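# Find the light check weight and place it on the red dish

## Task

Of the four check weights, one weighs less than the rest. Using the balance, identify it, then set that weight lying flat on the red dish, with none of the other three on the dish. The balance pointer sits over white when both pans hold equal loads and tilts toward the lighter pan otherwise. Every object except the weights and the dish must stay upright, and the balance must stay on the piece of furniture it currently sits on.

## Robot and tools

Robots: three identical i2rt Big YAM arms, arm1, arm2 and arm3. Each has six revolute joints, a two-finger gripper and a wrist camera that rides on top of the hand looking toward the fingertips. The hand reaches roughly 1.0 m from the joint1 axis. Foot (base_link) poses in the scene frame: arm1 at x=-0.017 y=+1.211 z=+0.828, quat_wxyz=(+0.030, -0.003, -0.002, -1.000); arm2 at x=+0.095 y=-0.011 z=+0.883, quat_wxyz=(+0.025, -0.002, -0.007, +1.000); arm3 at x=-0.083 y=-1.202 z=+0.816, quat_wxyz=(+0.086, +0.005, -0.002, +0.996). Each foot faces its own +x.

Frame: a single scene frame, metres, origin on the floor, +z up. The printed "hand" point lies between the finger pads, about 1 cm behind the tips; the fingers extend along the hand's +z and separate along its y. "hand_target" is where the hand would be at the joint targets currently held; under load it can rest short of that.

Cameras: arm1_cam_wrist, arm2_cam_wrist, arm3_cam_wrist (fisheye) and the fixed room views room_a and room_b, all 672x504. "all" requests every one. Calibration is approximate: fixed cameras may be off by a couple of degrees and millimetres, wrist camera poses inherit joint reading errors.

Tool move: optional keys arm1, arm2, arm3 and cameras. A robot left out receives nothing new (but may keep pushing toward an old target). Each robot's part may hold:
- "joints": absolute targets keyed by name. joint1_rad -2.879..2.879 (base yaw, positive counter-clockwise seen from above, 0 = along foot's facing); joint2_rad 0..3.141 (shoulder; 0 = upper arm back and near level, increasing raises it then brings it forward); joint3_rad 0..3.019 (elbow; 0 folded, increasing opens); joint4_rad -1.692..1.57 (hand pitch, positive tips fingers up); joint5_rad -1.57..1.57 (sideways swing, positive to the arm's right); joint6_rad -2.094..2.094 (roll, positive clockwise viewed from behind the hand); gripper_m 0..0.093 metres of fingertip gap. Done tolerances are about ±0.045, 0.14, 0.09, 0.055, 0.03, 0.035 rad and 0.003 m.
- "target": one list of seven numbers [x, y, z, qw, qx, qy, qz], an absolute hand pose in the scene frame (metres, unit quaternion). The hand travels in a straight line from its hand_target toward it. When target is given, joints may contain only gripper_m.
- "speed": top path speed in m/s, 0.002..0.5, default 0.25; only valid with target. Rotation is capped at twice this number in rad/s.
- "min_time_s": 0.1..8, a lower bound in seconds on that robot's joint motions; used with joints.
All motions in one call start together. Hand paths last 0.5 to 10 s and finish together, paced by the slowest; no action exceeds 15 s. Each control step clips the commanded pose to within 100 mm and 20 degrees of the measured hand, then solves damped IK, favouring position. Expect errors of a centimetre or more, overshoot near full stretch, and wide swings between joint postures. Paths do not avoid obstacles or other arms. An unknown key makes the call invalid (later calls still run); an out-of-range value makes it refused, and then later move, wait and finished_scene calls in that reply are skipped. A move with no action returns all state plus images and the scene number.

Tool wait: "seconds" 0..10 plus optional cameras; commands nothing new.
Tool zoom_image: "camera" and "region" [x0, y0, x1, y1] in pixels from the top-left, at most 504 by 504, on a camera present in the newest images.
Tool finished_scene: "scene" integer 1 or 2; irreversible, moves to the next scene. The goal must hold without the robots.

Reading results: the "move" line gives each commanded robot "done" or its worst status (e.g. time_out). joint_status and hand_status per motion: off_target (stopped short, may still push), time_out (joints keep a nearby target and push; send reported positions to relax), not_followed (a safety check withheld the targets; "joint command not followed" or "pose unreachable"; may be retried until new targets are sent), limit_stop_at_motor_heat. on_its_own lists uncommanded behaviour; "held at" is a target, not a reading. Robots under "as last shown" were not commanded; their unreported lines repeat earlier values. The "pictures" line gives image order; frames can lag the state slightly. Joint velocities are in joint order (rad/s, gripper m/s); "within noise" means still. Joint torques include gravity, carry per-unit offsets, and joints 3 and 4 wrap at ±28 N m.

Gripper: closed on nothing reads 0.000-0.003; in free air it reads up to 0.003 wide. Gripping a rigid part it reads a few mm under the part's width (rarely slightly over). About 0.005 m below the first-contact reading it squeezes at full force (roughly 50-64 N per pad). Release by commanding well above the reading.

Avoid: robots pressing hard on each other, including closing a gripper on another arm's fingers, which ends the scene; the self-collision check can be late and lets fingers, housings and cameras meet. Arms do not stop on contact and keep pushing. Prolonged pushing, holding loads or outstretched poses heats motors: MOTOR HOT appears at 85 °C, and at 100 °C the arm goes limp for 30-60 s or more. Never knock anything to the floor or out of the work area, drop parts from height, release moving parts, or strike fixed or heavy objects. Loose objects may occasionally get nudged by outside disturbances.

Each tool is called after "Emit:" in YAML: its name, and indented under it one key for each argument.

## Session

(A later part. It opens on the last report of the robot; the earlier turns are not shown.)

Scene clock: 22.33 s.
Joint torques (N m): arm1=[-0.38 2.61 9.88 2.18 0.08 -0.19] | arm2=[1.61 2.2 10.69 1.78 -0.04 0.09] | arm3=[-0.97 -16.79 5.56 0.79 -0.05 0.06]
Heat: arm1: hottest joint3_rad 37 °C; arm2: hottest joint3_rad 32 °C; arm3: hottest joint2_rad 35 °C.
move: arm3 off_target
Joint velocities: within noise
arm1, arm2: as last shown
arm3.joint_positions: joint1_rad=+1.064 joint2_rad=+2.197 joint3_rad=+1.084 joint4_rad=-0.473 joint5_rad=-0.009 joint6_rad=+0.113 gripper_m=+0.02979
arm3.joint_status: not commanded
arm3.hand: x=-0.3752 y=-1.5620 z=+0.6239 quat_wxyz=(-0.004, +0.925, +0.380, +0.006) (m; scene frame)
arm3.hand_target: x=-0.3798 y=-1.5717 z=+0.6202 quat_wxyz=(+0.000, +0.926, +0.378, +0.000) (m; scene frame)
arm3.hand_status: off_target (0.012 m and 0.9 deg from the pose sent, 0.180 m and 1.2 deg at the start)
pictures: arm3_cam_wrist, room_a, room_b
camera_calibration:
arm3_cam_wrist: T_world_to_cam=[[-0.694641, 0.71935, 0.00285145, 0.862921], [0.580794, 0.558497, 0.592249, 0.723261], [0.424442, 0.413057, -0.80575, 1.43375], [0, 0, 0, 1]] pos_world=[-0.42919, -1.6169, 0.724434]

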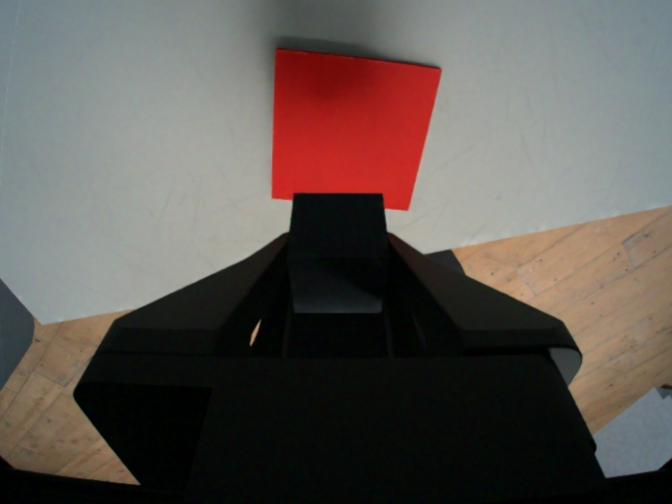

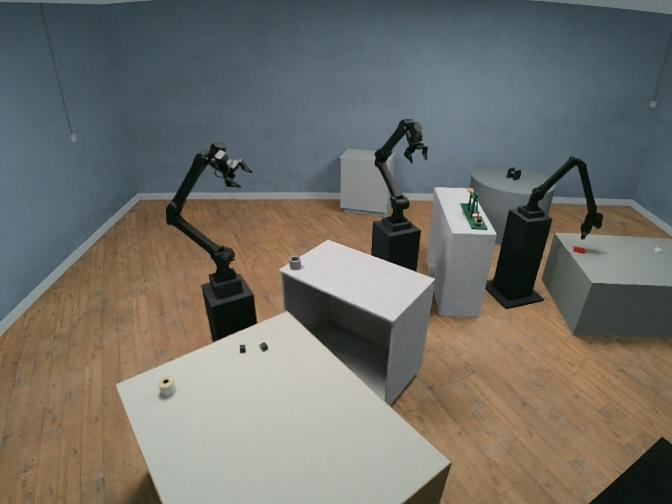

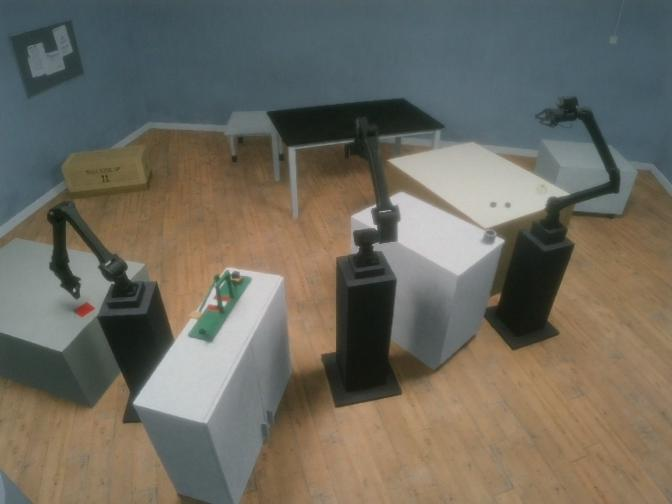

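Emit:
move:
  arm3: {"target": [-0.381, -1.566, 0.537, 0.0, 0.926, 0.378, 0.0], "speed": 0.1}
  cameras: ["arm3_cam_wrist", "room_a", "room_b"]

Emit:
zoom_image:
  camera: "room_a"
  region: [550, 210, 610, 270]

Emit:
zoom_image:
  camera: "room_b"
  region: [55, 270, 115, 330]

Scene clock: 24.70 s.
Joint torques (N m): arm1=[-0.5 2.84 10.07 2.09 0.08 -0.12] | arm2=[1.61 2.43 10.7 1.8 -0.03 0.09] | arm3=[-1.55 -16.85 4.4 0.87 -0.04 -0.03]
Heat: arm1: hottest joint3_rad 37 °C; arm2: hottest joint3_rad 33 °C; arm3: hottest joint2_rad 36 °C.
move: arm3 off_target
Joint velocities: within noise
arm1, arm2: as last shown
arm3.joint_positions: joint1_rad=+1.064 joint2_rad=+2.390 joint3_rad=+1.145 joint4_rad=-0.330 joint5_rad=-0.009 joint6_rad=+0.113 gripper_m=+0.02979
arm3.joint_status: not commanded
arm3.hand: x=-0.3775 y=-1.5635 z=+0.5466 quat_wxyz=(-0.001, +0.925, +0.380, +0.001) (m; scene frame)
arm3.hand_target: x=-0.3809 y=-1.5658 z=+0.5372 quat_wxyz=(+0.000, +0.926, +0.378, +0.000) (m; scene frame)
arm3.hand_status: off_target (0.011 m and 0.3 deg from the pose sent, 0.087 m and 0.9 deg at the start)
pictures: arm3_cam_wrist, room_a, room_b
camera_calibration:
arm3_cam_wrist: T_world_to_cam=[[-0.694443, 0.719547, 0.0013405, 0.863908], [0.585288, 0.563782, 0.582742, 0.786403], [0.418554, 0.405465, -0.812656, 1.36264], [0, 0, 0, 1]] pos_world=[-0.430675, -1.61748, 0.647929]

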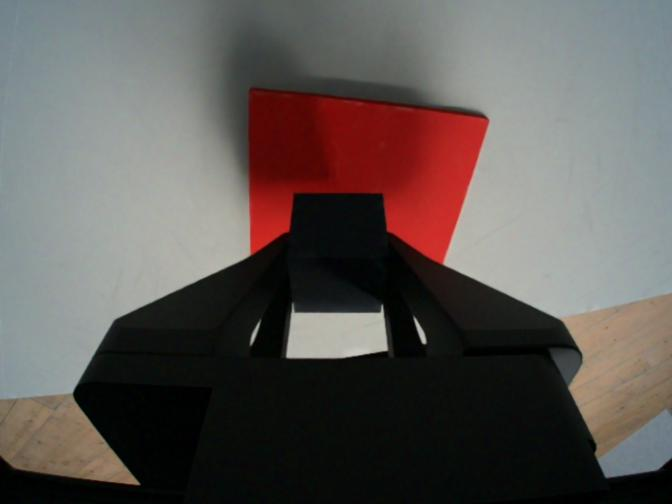

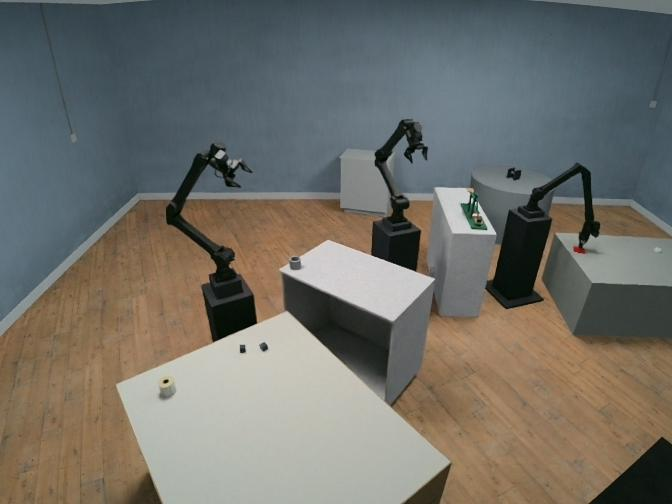

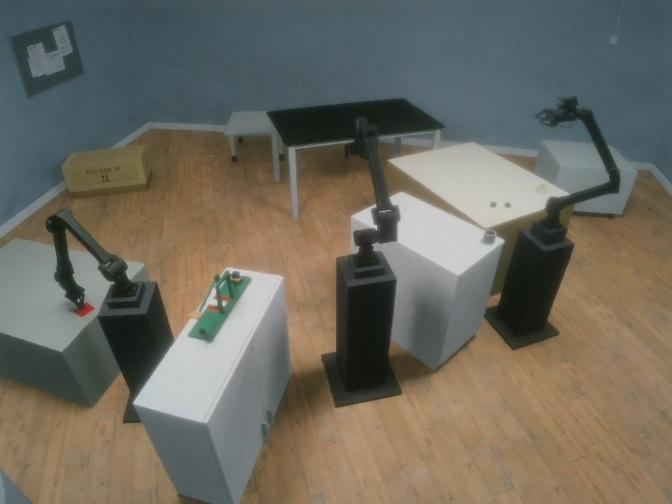

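Scaled by 8.400 from the camera's 672x504 image, which has a finer 960x720 frame.

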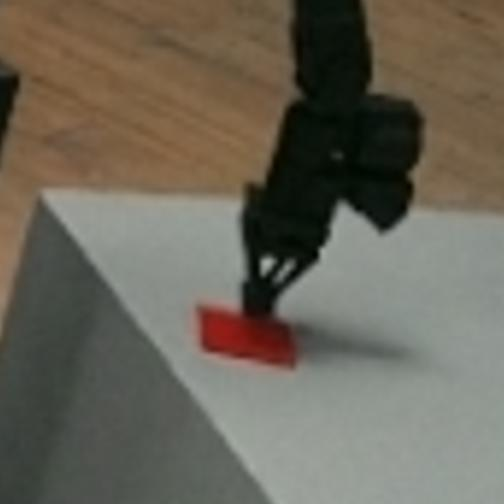

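Scaled by 8.400 from the camera's 672x504 image, which has a finer 960x720 frame.

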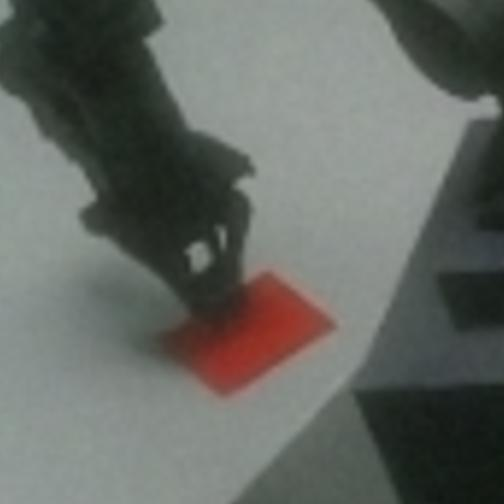

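Emit:
move:
  arm3: {"target": [-0.382, -1.555, 0.519, 0.0, 0.926, 0.378, 0.0], "speed": 0.05}
  cameras: ["arm3_cam_wrist", "room_a", "room_b"]

Emit:
zoom_image:
  camera: "room_a"
  region: [550, 210, 610, 270]

Emit:
zoom_image:
  camera: "room_b"
  region: [55, 270, 115, 330]

Scene clock: 26.40 s.
Joint torques (N m): arm1=[-0.03 3.19 9.95 2.14 0.08 -0.15] | arm2=[1.49 2.32 10.71 1.77 -0.03 0.1] | arm3=[-1.9 -16.79 3.86 0.9 -0.03 -0.13]
Heat: arm1: hottest joint3_rad 37 °C; arm2: hottest joint3_rad 33 °C; arm3: hottest joint2_rad 36 °C.
move: arm3 off_target
Joint velocities: within noise
arm1, arm2: as last shown
arm3.joint_positions: joint1_rad=+1.051 joint2_rad=+2.429 joint3_rad=+1.145 joint4_rad=-0.288 joint5_rad=-0.009 joint6_rad=+0.107 gripper_m=+0.02979
arm3.joint_status: not commanded
arm3.hand: x=-0.3787 y=-1.5552 z=+0.5293 quat_wxyz=(-0.001, +0.926, +0.377, -0.001) (m; scene frame)
arm3.hand_target: x=-0.3819 y=-1.5549 z=+0.5193 quat_wxyz=(+0.000, +0.926, +0.378, +0.000) (m; scene frame)
arm3.hand_status: off_target (0.011 m and 0.2 deg from the pose sent, 0.029 m and 0.3 deg at the start)
pictures: arm3_cam_wrist, room_a, room_b
camera_calibration:
arm3_cam_wrist: T_world_to_cam=[[-0.689758, 0.724039, 0.000999367, 0.866024], [0.589963, 0.561229, 0.580487, 0.791503], [0.419735, 0.400985, -0.814269, 1.34004], [0, 0, 0, 1]] pos_world=[-0.432071, -1.60858, 0.630828]

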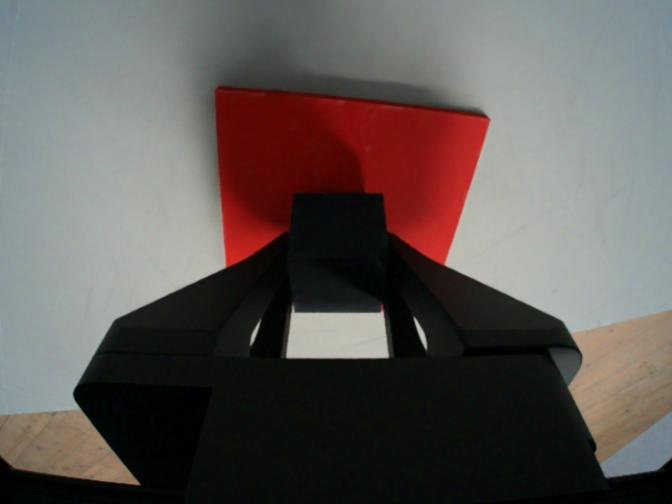

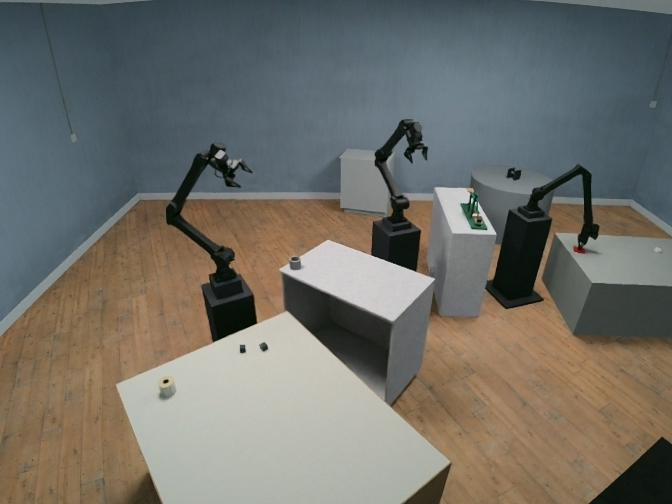

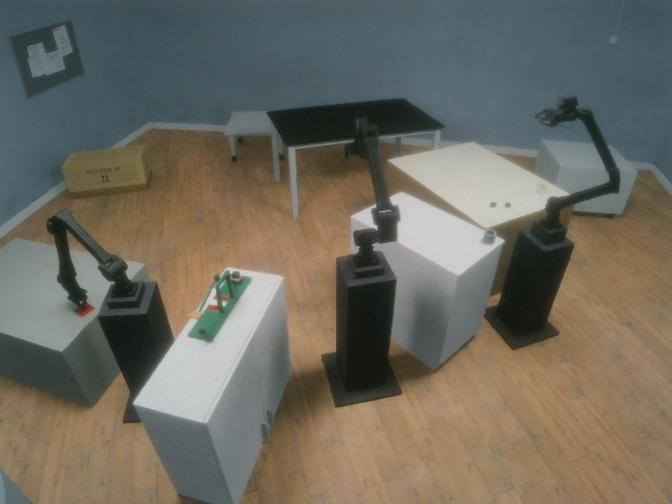

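Scaled by 8.400 from the camera's 672x504 image, which has a finer 960x720 frame.

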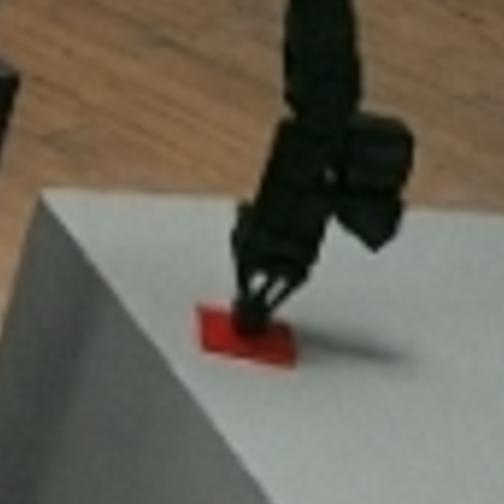

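Scaled by 8.400 from the camera's 672x504 image, which has a finer 960x720 frame.

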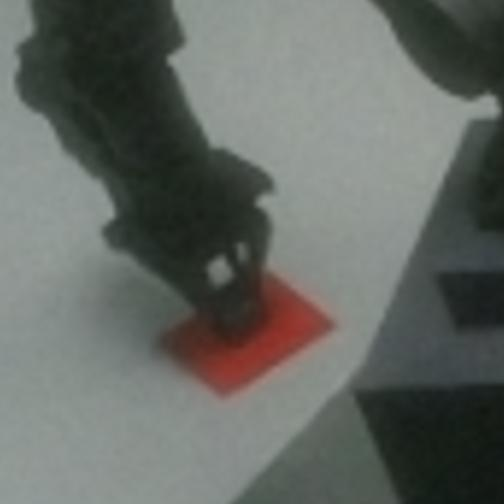

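Emit:
move:
  arm3: {"target": [-0.382, -1.553, 0.511, 0.0, 0.926, 0.378, 0.0], "speed": 0.03}

Emit:
move:
  arm3: {"target": [-0.382, -1.553, 0.505, 0.0, 0.926, 0.378, 0.0], "speed": 0.03}

Emit:
move:
  arm3: {"target": [-0.382, -1.553, 0.500, 0.0, 0.926, 0.378, 0.0], "speed": 0.03}
  cameras: ["room_a", "arm3_cam_wrist"]

Emit:
zoom_image:
  camera: "room_a"
  region: [550, 210, 610, 270]

Scene clock: 27.63 s.
Joint torques (N m): arm1=[-0.15 3.02 9.91 2.11 0.1 -0.14] | arm2=[1.44 2.26 10.73 1.78 -0.02 0.07] | arm3=[-2.2 -15.74 4.1 1.13 -0.02 -0.11]
Heat: arm1: hottest joint3_rad 37 °C; arm2: hottest joint3_rad 33 °C; arm3: hottest joint2_rad 36 °C.
move: arm3 off_target
Joint velocities: within noise
arm1, arm2: as last shown
arm3.joint_positions: joint1_rad=+1.050 joint2_rad=+2.432 joint3_rad=+1.145 joint4_rad=-0.280 joint5_rad=-0.009 joint6_rad=+0.103 gripper_m=+0.02979
arm3.joint_status: not commanded
arm3.hand: x=-0.3793 y=-1.5558 z=+0.5281 quat_wxyz=(+0.001, +0.926, +0.378, -0.003) (m; scene frame)
arm3.hand_target: x=-0.3816 y=-1.5525 z=+0.5116 quat_wxyz=(+0.000, +0.926, +0.378, +0.000) (m; scene frame)
arm3.hand_status: off_target (0.018 m and 0.3 deg from the pose sent, 0.019 m and 0.2 deg at the start)
pictures: none

Scene clock: 28.60 s.
Joint torques (N m): arm1=[-0.15 3.14 9.92 2.09 0.11 -0.16] | arm2=[1.67 2.14 10.78 1.76 -0.02 0.09] | arm3=[-2.08 -14.74 4.4 1.39 0.01 -0.11]
Heat: arm1: hottest joint3_rad 37 °C; arm2: hottest joint3_rad 33 °C; arm3: hottest joint2_rad 36 °C.
move: arm3 off_target
Joint velocities: within noise
arm1, arm2: as last shown
arm3.joint_positions: joint1_rad=+1.050 joint2_rad=+2.433 joint3_rad=+1.147 joint4_rad=-0.278 joint5_rad=-0.010 joint6_rad=+0.102 gripper_m=+0.02979
arm3.joint_status: not commanded
arm3.hand: x=-0.3802 y=-1.5570 z=+0.5279 quat_wxyz=(+0.002, +0.926, +0.379, -0.004) (m; scene frame)
arm3.hand_target: x=-0.3811 y=-1.5522 z=+0.5061 quat_wxyz=(+0.000, +0.926, +0.378, +0.000) (m; scene frame)
arm3.hand_status: off_target (0.023 m and 0.5 deg from the pose sent, 0.023 m and 0.3 deg at the start)
pictures: none

Scene clock: 29.57 s.
Joint torques (N m): arm1=[-0.26 2.96 9.98 2.15 0.07 -0.14] | arm2=[1.49 2.26 10.74 1.76 -0.04 0.08] | arm3=[-1.96 -13.98 4.75 1.61 0.02 -0.1]
Heat: arm1: hottest joint3_rad 38 °C; arm2: hottest joint3_rad 33 °C; arm3: hottest joint2_rad 36 °C.
move: arm3 off_target
Joint velocities: within noise
arm1, arm2: as last shown
arm3.joint_positions: joint1_rad=+1.050 joint2_rad=+2.433 joint3_rad=+1.147 joint4_rad=-0.277 joint5_rad=-0.010 joint6_rad=+0.101 gripper_m=+0.02979
arm3.joint_status: not commanded
arm3.hand: x=-0.3803 y=-1.5570 z=+0.5277 quat_wxyz=(+0.002, +0.925, +0.379, -0.004) (m; scene frame)
arm3.hand_target: x=-0.3809 y=-1.5519 z=+0.5017 quat_wxyz=(+0.000, +0.926, +0.378, +0.000) (m; scene frame)
arm3.hand_status: off_target (0.028 m and 0.5 deg from the pose sent, 0.028 m and 0.5 deg at the start)
pictures: arm3_cam_wrist, room_a
camera_calibration:
arm3_cam_wrist: T_world_to_cam=[[-0.693404, 0.720547, -0.00148924, 0.860704], [0.589683, 0.568655, 0.573502, 0.809507], [0.414082, 0.396791, -0.819203, 1.3341], [0, 0, 0, 1]] pos_world=[-0.432963, -1.60987, 0.629924]

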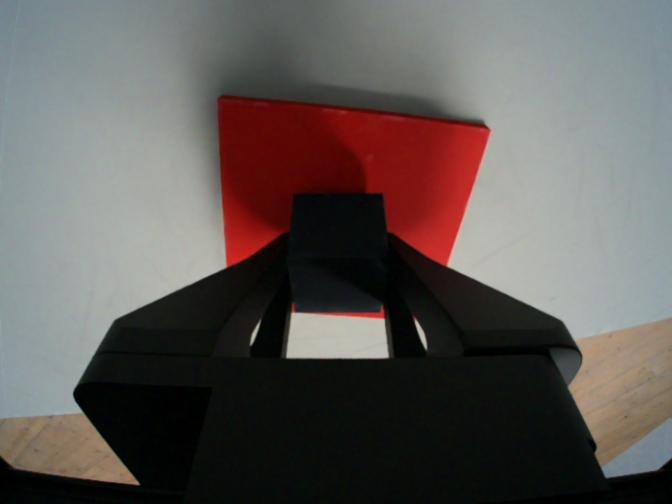

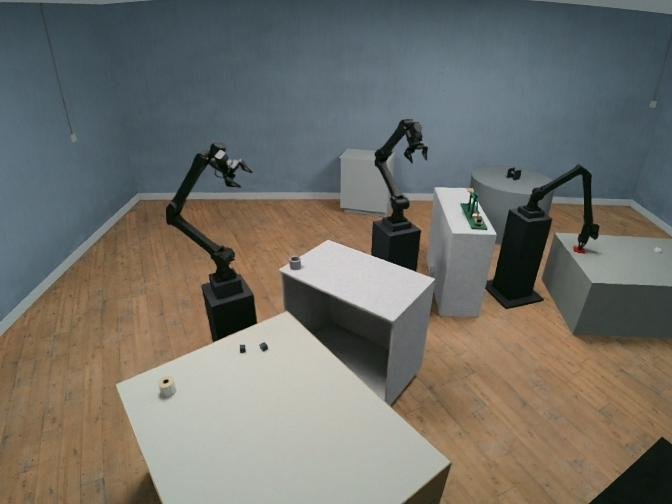

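Scaled by 8.400 from the camera's 672x504 image, which has a finer 960x720 frame.

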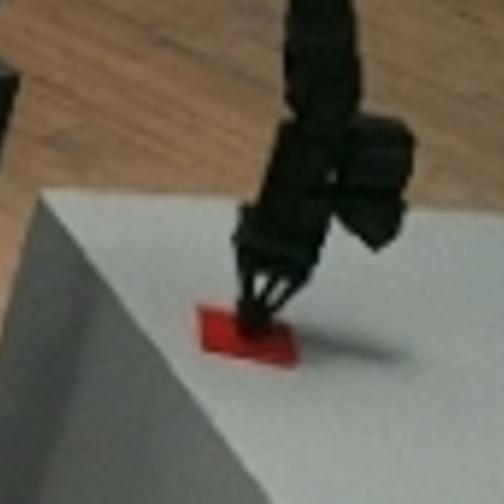

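Emit:
move:
  arm3: {"target": [-0.382, -1.553, 0.490, 0.0, 0.926, 0.378, 0.0], "speed": 0.03}
  cameras: ["room_a", "room_b", "arm3_cam_wrist"]

Emit:
zoom_image:
  camera: "arm3_cam_wrist"
  region: [200, 80, 500, 340]

Emit:
zoom_image:
  camera: "room_b"
  region: [65, 285, 105, 325]

Emit:
zoom_image:
  camera: "room_a"
  region: [560, 230, 600, 260]

Scene clock: 30.80 s.
Joint torques (N m): arm1=[0.15 3.31 9.89 2.19 0.07 -0.15] | arm2=[1.61 2.2 10.7 1.76 -0.02 0.09] | arm3=[-2.02 -12.75 4.88 1.95 0.09 -0.09]
Heat: arm1: hottest joint3_rad 38 °C; arm2: hottest joint3_rad 34 °C; arm3: hottest joint2_rad 36 °C.
move: arm3 off_target
Joint velocities: within noise
arm1.joint_positions: joint1_rad=+0.776 joint2_rad=+0.602 joint3_rad=+1.507 joint4_rad=-1.261 joint5_rad=+0.098 joint6_rad=+0.607 gripper_m=+0.09396
arm1.joint_status: not commanded
arm1.hand: x=-0.1701 y=+1.0660 z=+1.4453 quat_wxyz=(-0.349, -0.815, -0.066, +0.458) (m; scene frame)
arm1.hand_target: x=-0.1672 y=+1.0692 z=+1.4585 quat_wxyz=(-0.357, -0.807, -0.065, +0.467) (m; scene frame)
arm1.hand_status: not commanded
arm2.joint_positions: joint1_rad=+0.021 joint2_rad=+0.603 joint3_rad=+1.379 joint4_rad=-1.633 joint5_rad=-0.031 joint6_rad=+0.148 gripper_m=+0.09396
arm2.joint_status: not commanded
arm2.hand: x=-0.0901 y=-0.0176 z=+1.3638 quat_wxyz=(+0.028, +0.934, -0.076, -0.347) (m; scene frame)
arm2.hand_target: x=-0.0886 y=-0.0177 z=+1.3731 quat_wxyz=(+0.029, +0.930, -0.075, -0.358) (m; scene frame)
arm2.hand_status: not commanded
arm3.joint_positions: joint1_rad=+1.050 joint2_rad=+2.436 joint3_rad=+1.156 joint4_rad=-0.272 joint5_rad=-0.012 joint6_rad=+0.100 gripper_m=+0.02979
arm3.joint_status: not commanded
arm3.hand: x=-0.3835 y=-1.5613 z=+0.5274 quat_wxyz=(+0.005, +0.925, +0.379, -0.008) (m; scene frame)
arm3.hand_target: x=-0.3801 y=-1.5512 z=+0.4929 quat_wxyz=(+0.000, +0.926, +0.378, +0.000) (m; scene frame)
arm3.hand_status: off_target (0.038 m and 1.1 deg from the pose sent, 0.038 m and 0.5 deg at the start)
pictures: arm3_cam_wrist, room_a, room_b
camera_calibration:
arm3_cam_wrist: T_world_to_cam=[[-0.694071, 0.719894, -0.00421718, 0.861721], [0.592378, 0.574438, 0.564898, 0.828599], [0.409089, 0.389581, -0.82515, 1.32686], [0, 0, 0, 1]] pos_world=[-0.435551, -1.61325, 0.63042]

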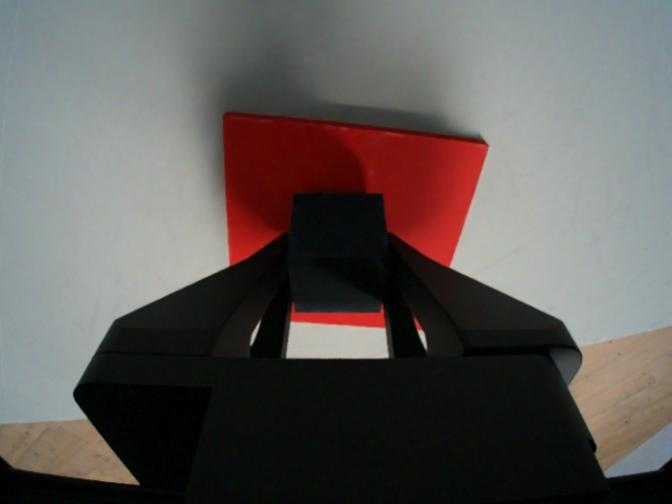

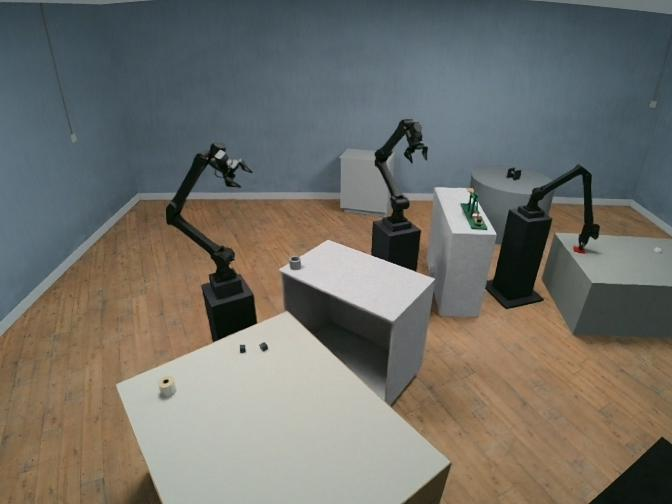

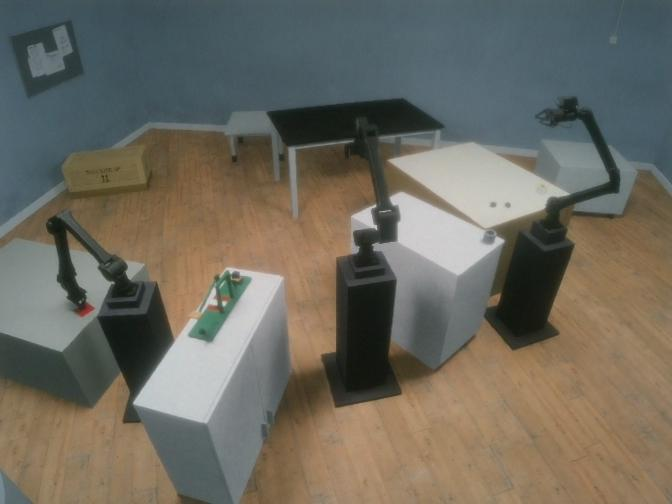

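Scaled by 1.680 from the camera's 672x504 image, which has a finer 960x720 frame.

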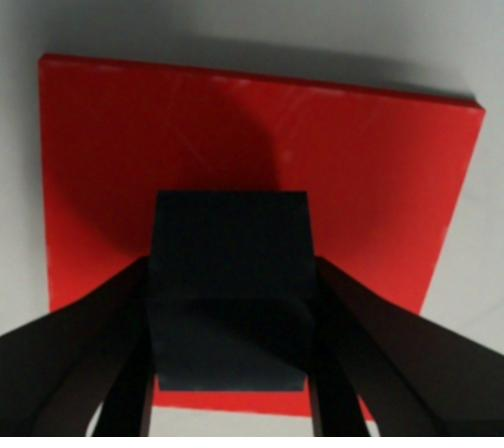

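Scaled by 12.600 from the camera's 672x504 image, which has a finer 960x720 frame.

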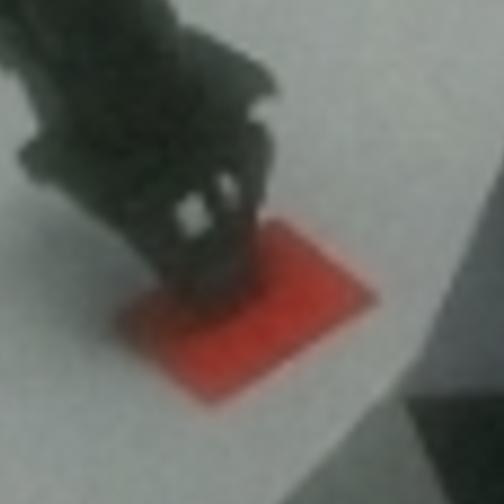

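Scaled by 12.600 from the camera's 672x504 image, which has a finer 960x720 frame.

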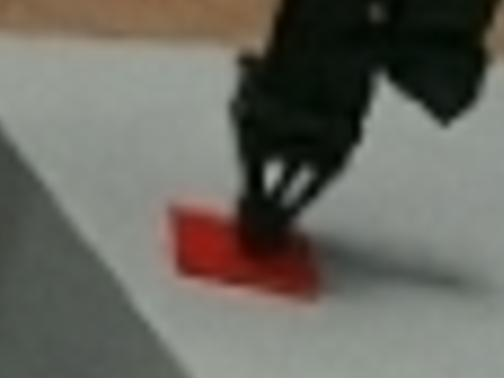

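Emit:
move:
  arm3: {"target": [-0.383, -1.559, 0.522, 0.0, 0.926, 0.378, 0.0], "speed": 0.05}

Emit:
move:
  arm3: {"joints": {"gripper_m": 0.034}}

Emit:
move:
  arm3: {"joints": {"gripper_m": 0.06}}
  cameras: ["room_a", "arm3_cam_wrist"]

Emit:
zoom_image:
  camera: "arm3_cam_wrist"
  region: [200, 80, 500, 340]

Scene clock: 32.13 s.
Joint torques (N m): arm1=[-0.67 2.9 10 2 0.07 -0.14] | arm2=[1.32 2.55 10.7 1.74 -0.03 0.1] | arm3=[-1.44 -17.73 3.52 0.24 0.07 -0.03]
Heat: arm1: hottest joint3_rad 38 °C; arm2: hottest joint3_rad 34 °C; arm3: hottest joint2_rad 36 °C.
move: arm3 done
Joint velocities: within noise
arm1, arm2: as last shown
arm3.joint_positions: joint1_rad=+1.050 joint2_rad=+2.436 joint3_rad=+1.159 joint4_rad=-0.282 joint5_rad=-0.012 joint6_rad=+0.100 gripper_m=+0.02979
arm3.joint_status: not commanded
arm3.hand: x=-0.3833 y=-1.5610 z=+0.5279 quat_wxyz=(+0.004, +0.925, +0.379, -0.006) (m; scene frame)
arm3.hand_target: x=-0.3829 y=-1.5589 z=+0.5220 quat_wxyz=(+0.000, +0.926, +0.378, +0.000) (m; scene frame)
arm3.hand_status: done (0.006 m and 0.8 deg from the pose sent, 0.006 m and 1.2 deg at the start)
pictures: none

Scene clock: 32.70 s.
Joint torques (N m): arm1=[-0.38 3.02 9.96 2.17 0.1 -0.18] | arm2=[1.61 2.14 10.77 1.77 -0.03 0.1] | arm3=[-1.55 -17.67 3.51 0.29 0.08 -0.04]
Heat: arm1: hottest joint3_rad 38 °C; arm2: hottest joint3_rad 34 °C; arm3: hottest joint2_rad 36 °C.
move: arm3 done
Joint velocities: within noise
arm1, arm2: as last shown
arm3.joint_positions: joint1_rad=+1.050 joint2_rad=+2.436 joint3_rad=+1.160 joint4_rad=-0.284 joint5_rad=-0.012 joint6_rad=+0.100 gripper_m=+0.03391
arm3.joint_status: all done
arm3.hand: x=-0.3831 y=-1.5608 z=+0.5279 quat_wxyz=(+0.003, +0.925, +0.379, -0.005) (m; scene frame)
arm3.hand_target: x=-0.3829 y=-1.5590 z=+0.5221 quat_wxyz=(+0.000, +0.926, +0.378, +0.000) (m; scene frame)
arm3.hand_status: not commanded
pictures: none

Scene clock: 33.30 s.
Joint torques (N m): arm1=[-0.21 3.31 9.95 2.09 0.09 -0.11] | arm2=[1.55 2.26 10.71 1.77 -0.02 0.09] | arm3=[-1.55 -17.73 3.48 0.28 0.08 -0.03]
Heat: arm1: hottest joint3_rad 38 °C; arm2: hottest joint3_rad 34 °C; arm3: hottest joint2_rad 36 °C.
move: arm3 done
Joint velocities: within noise
arm1, arm2: as last shown
arm3.joint_positions: joint1_rad=+1.050 joint2_rad=+2.436 joint3_rad=+1.160 joint4_rad=-0.284 joint5_rad=-0.012 joint6_rad=+0.100 gripper_m=+0.05981
arm3.joint_status: all done
arm3.hand: x=-0.3831 y=-1.5608 z=+0.5279 quat_wxyz=(+0.003, +0.925, +0.379, -0.005) (m; scene frame)
arm3.hand_target: x=-0.3829 y=-1.5590 z=+0.5221 quat_wxyz=(+0.000, +0.926, +0.378, +0.000) (m; scene frame)
arm3.hand_status: not commanded
pictures: arm3_cam_wrist, room_a
camera_calibration:
arm3_cam_wrist: T_world_to_cam=[[-0.693994, 0.719973, -0.00333055, 0.8614], [0.589664, 0.571028, 0.57116, 0.818208], [0.413122, 0.394417, -0.820832, 1.33375], [0, 0, 0, 1]] pos_world=[-0.435661, -1.61346, 0.630324]

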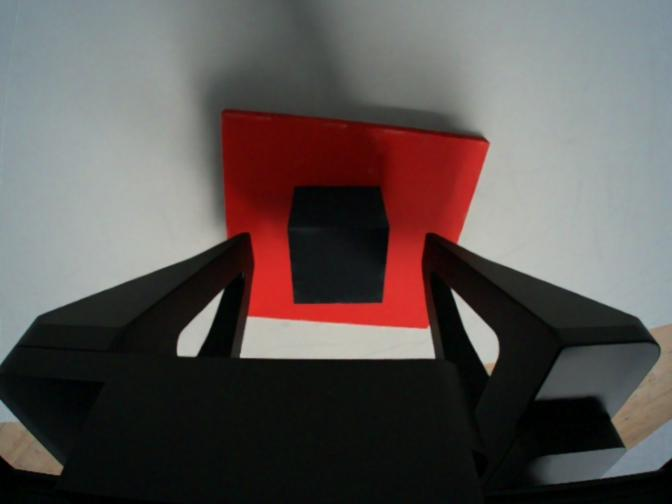

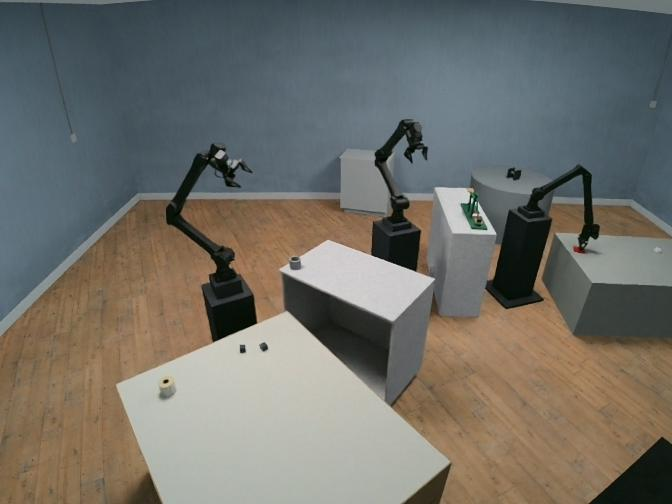

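Scaled by 1.680 from the camera's 672x504 image, which has a finer 960x720 frame.

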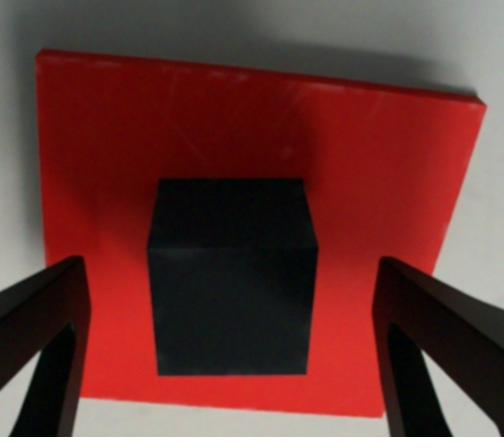

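Emit:
move:
  arm3: {"target": [-0.382, -1.557, 0.60, 0.0, 0.926, 0.378, 0.0], "speed": 0.12}

Emit:
move:
  arm3: {"target": [-0.36, -1.53, 0.75, 0.0, 0.926, 0.378, 0.0], "speed": 0.3}
  cameras: ["room_a", "room_b", "arm3_cam_wrist"]

Emit:
zoom_image:
  camera: "room_b"
  region: [60, 280, 110, 330]

Emit:
zoom_image:
  camera: "room_a"
  region: [430, 170, 510, 250]

Scene clock: 34.93 s.
Joint torques (N m): arm1=[-0.09 3.37 10.02 2 0.11 -0.14] | arm2=[1.55 2.32 10.71 1.74 -0.02 0.08] | arm3=[-1.73 -18.67 3.08 0.27 0.08 -0.06]
Heat: arm1: hottest joint3_rad 38 °C; arm2: hottest joint3_rad 34 °C; arm3: hottest joint2_rad 36 °C.
move: arm3 done
Joint velocities: within noise
arm1, arm2: as last shown
arm3.joint_positions: joint1_rad=+1.050 joint2_rad=+2.259 joint3_rad=+1.094 joint4_rad=-0.401 joint5_rad=-0.012 joint6_rad=+0.100 gripper_m=+0.05990
arm3.joint_status: not commanded
arm3.hand: x=-0.3819 y=-1.5604 z=+0.5979 quat_wxyz=(+0.002, +0.925, +0.379, -0.002) (m; scene frame)
arm3.hand_target: x=-0.3820 y=-1.5571 z=+0.6000 quat_wxyz=(+0.000, +0.926, +0.378, +0.000) (m; scene frame)
arm3.hand_status: done (0.004 m and 0.4 deg from the pose sent, 0.072 m and 0.7 deg at the start)
pictures: none

Scene clock: 36.37 s.
Joint torques (N m): arm1=[-0.21 2.78 9.99 2.15 0.11 -0.14] | arm2=[1.44 2.26 10.76 1.74 -0.04 0.08] | arm3=[-1.96 -15.09 5.04 0.28 0.09 -0.11]
Heat: arm1: hottest joint3_rad 38 °C; arm2: hottest joint3_rad 34 °C; arm3: hottest joint2_rad 36 °C.
move: arm3 done
Joint velocities: within noise
arm1, arm2: as last shown
arm3.joint_positions: joint1_rad=+1.049 joint2_rad=+1.839 joint3_rad=+0.959 joint4_rad=-0.677 joint5_rad=-0.012 joint6_rad=+0.100 gripper_m=+0.05990
arm3.joint_status: not commanded
arm3.hand: x=-0.3601 y=-1.5360 z=+0.7520 quat_wxyz=(+0.004, +0.925, +0.379, -0.006) (m; scene frame)
arm3.hand_target: x=-0.3599 y=-1.5301 z=+0.7500 quat_wxyz=(+0.000, +0.926, +0.378, +0.000) (m; scene frame)
arm3.hand_status: done (0.006 m and 0.8 deg from the pose sent, 0.157 m and 0.4 deg at the start)
pictures: arm3_cam_wrist, room_a, room_b
camera_calibration:
arm3_cam_wrist: T_world_to_cam=[[-0.693189, 0.720747, -0.00362081, 0.861916], [0.591113, 0.571372, 0.569314, 0.664862], [0.4124, 0.392502, -0.822112, 1.49617], [0, 0, 0, 1]] pos_world=[-0.412558, -1.58836, 0.854622]

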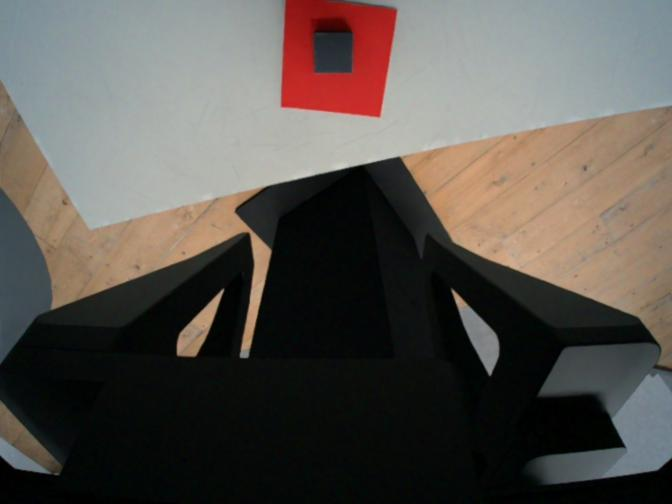

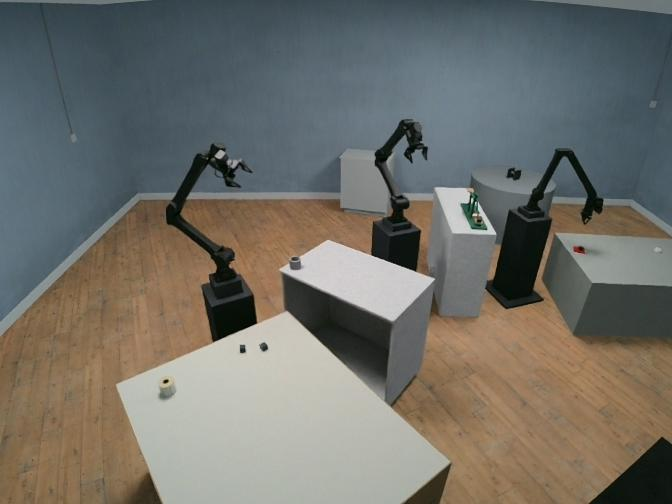

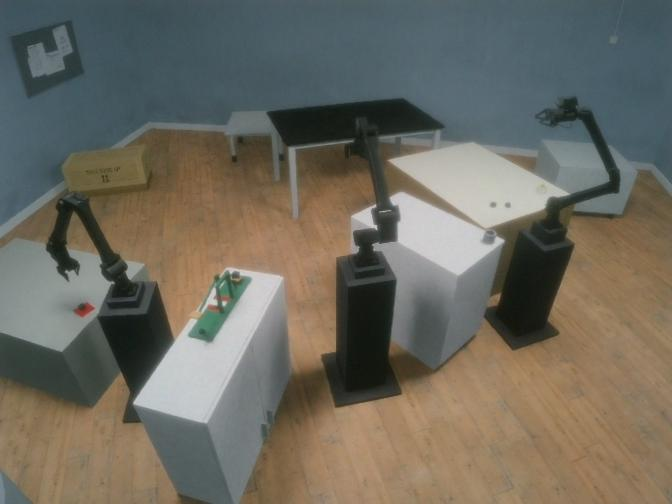

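Scaled by 10.080 from the camera's 672x504 image, which has a finer 960x720 frame.

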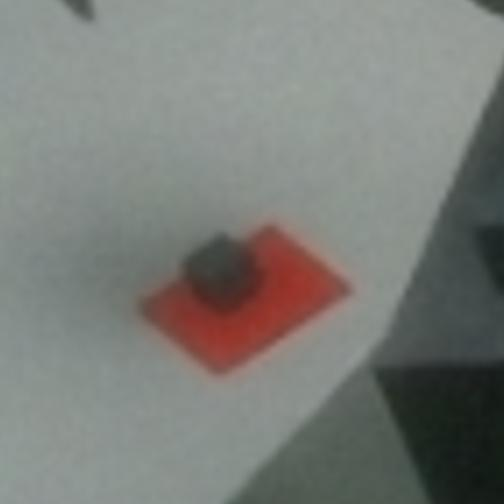

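Scaled by 6.300 from the camera's 672x504 image, which has a finer 960x720 frame.

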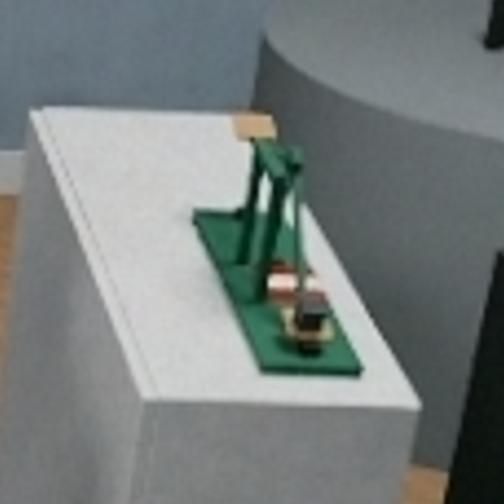

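Emit:
finished_scene:
  scene: 2

The scene is finished: the task was done.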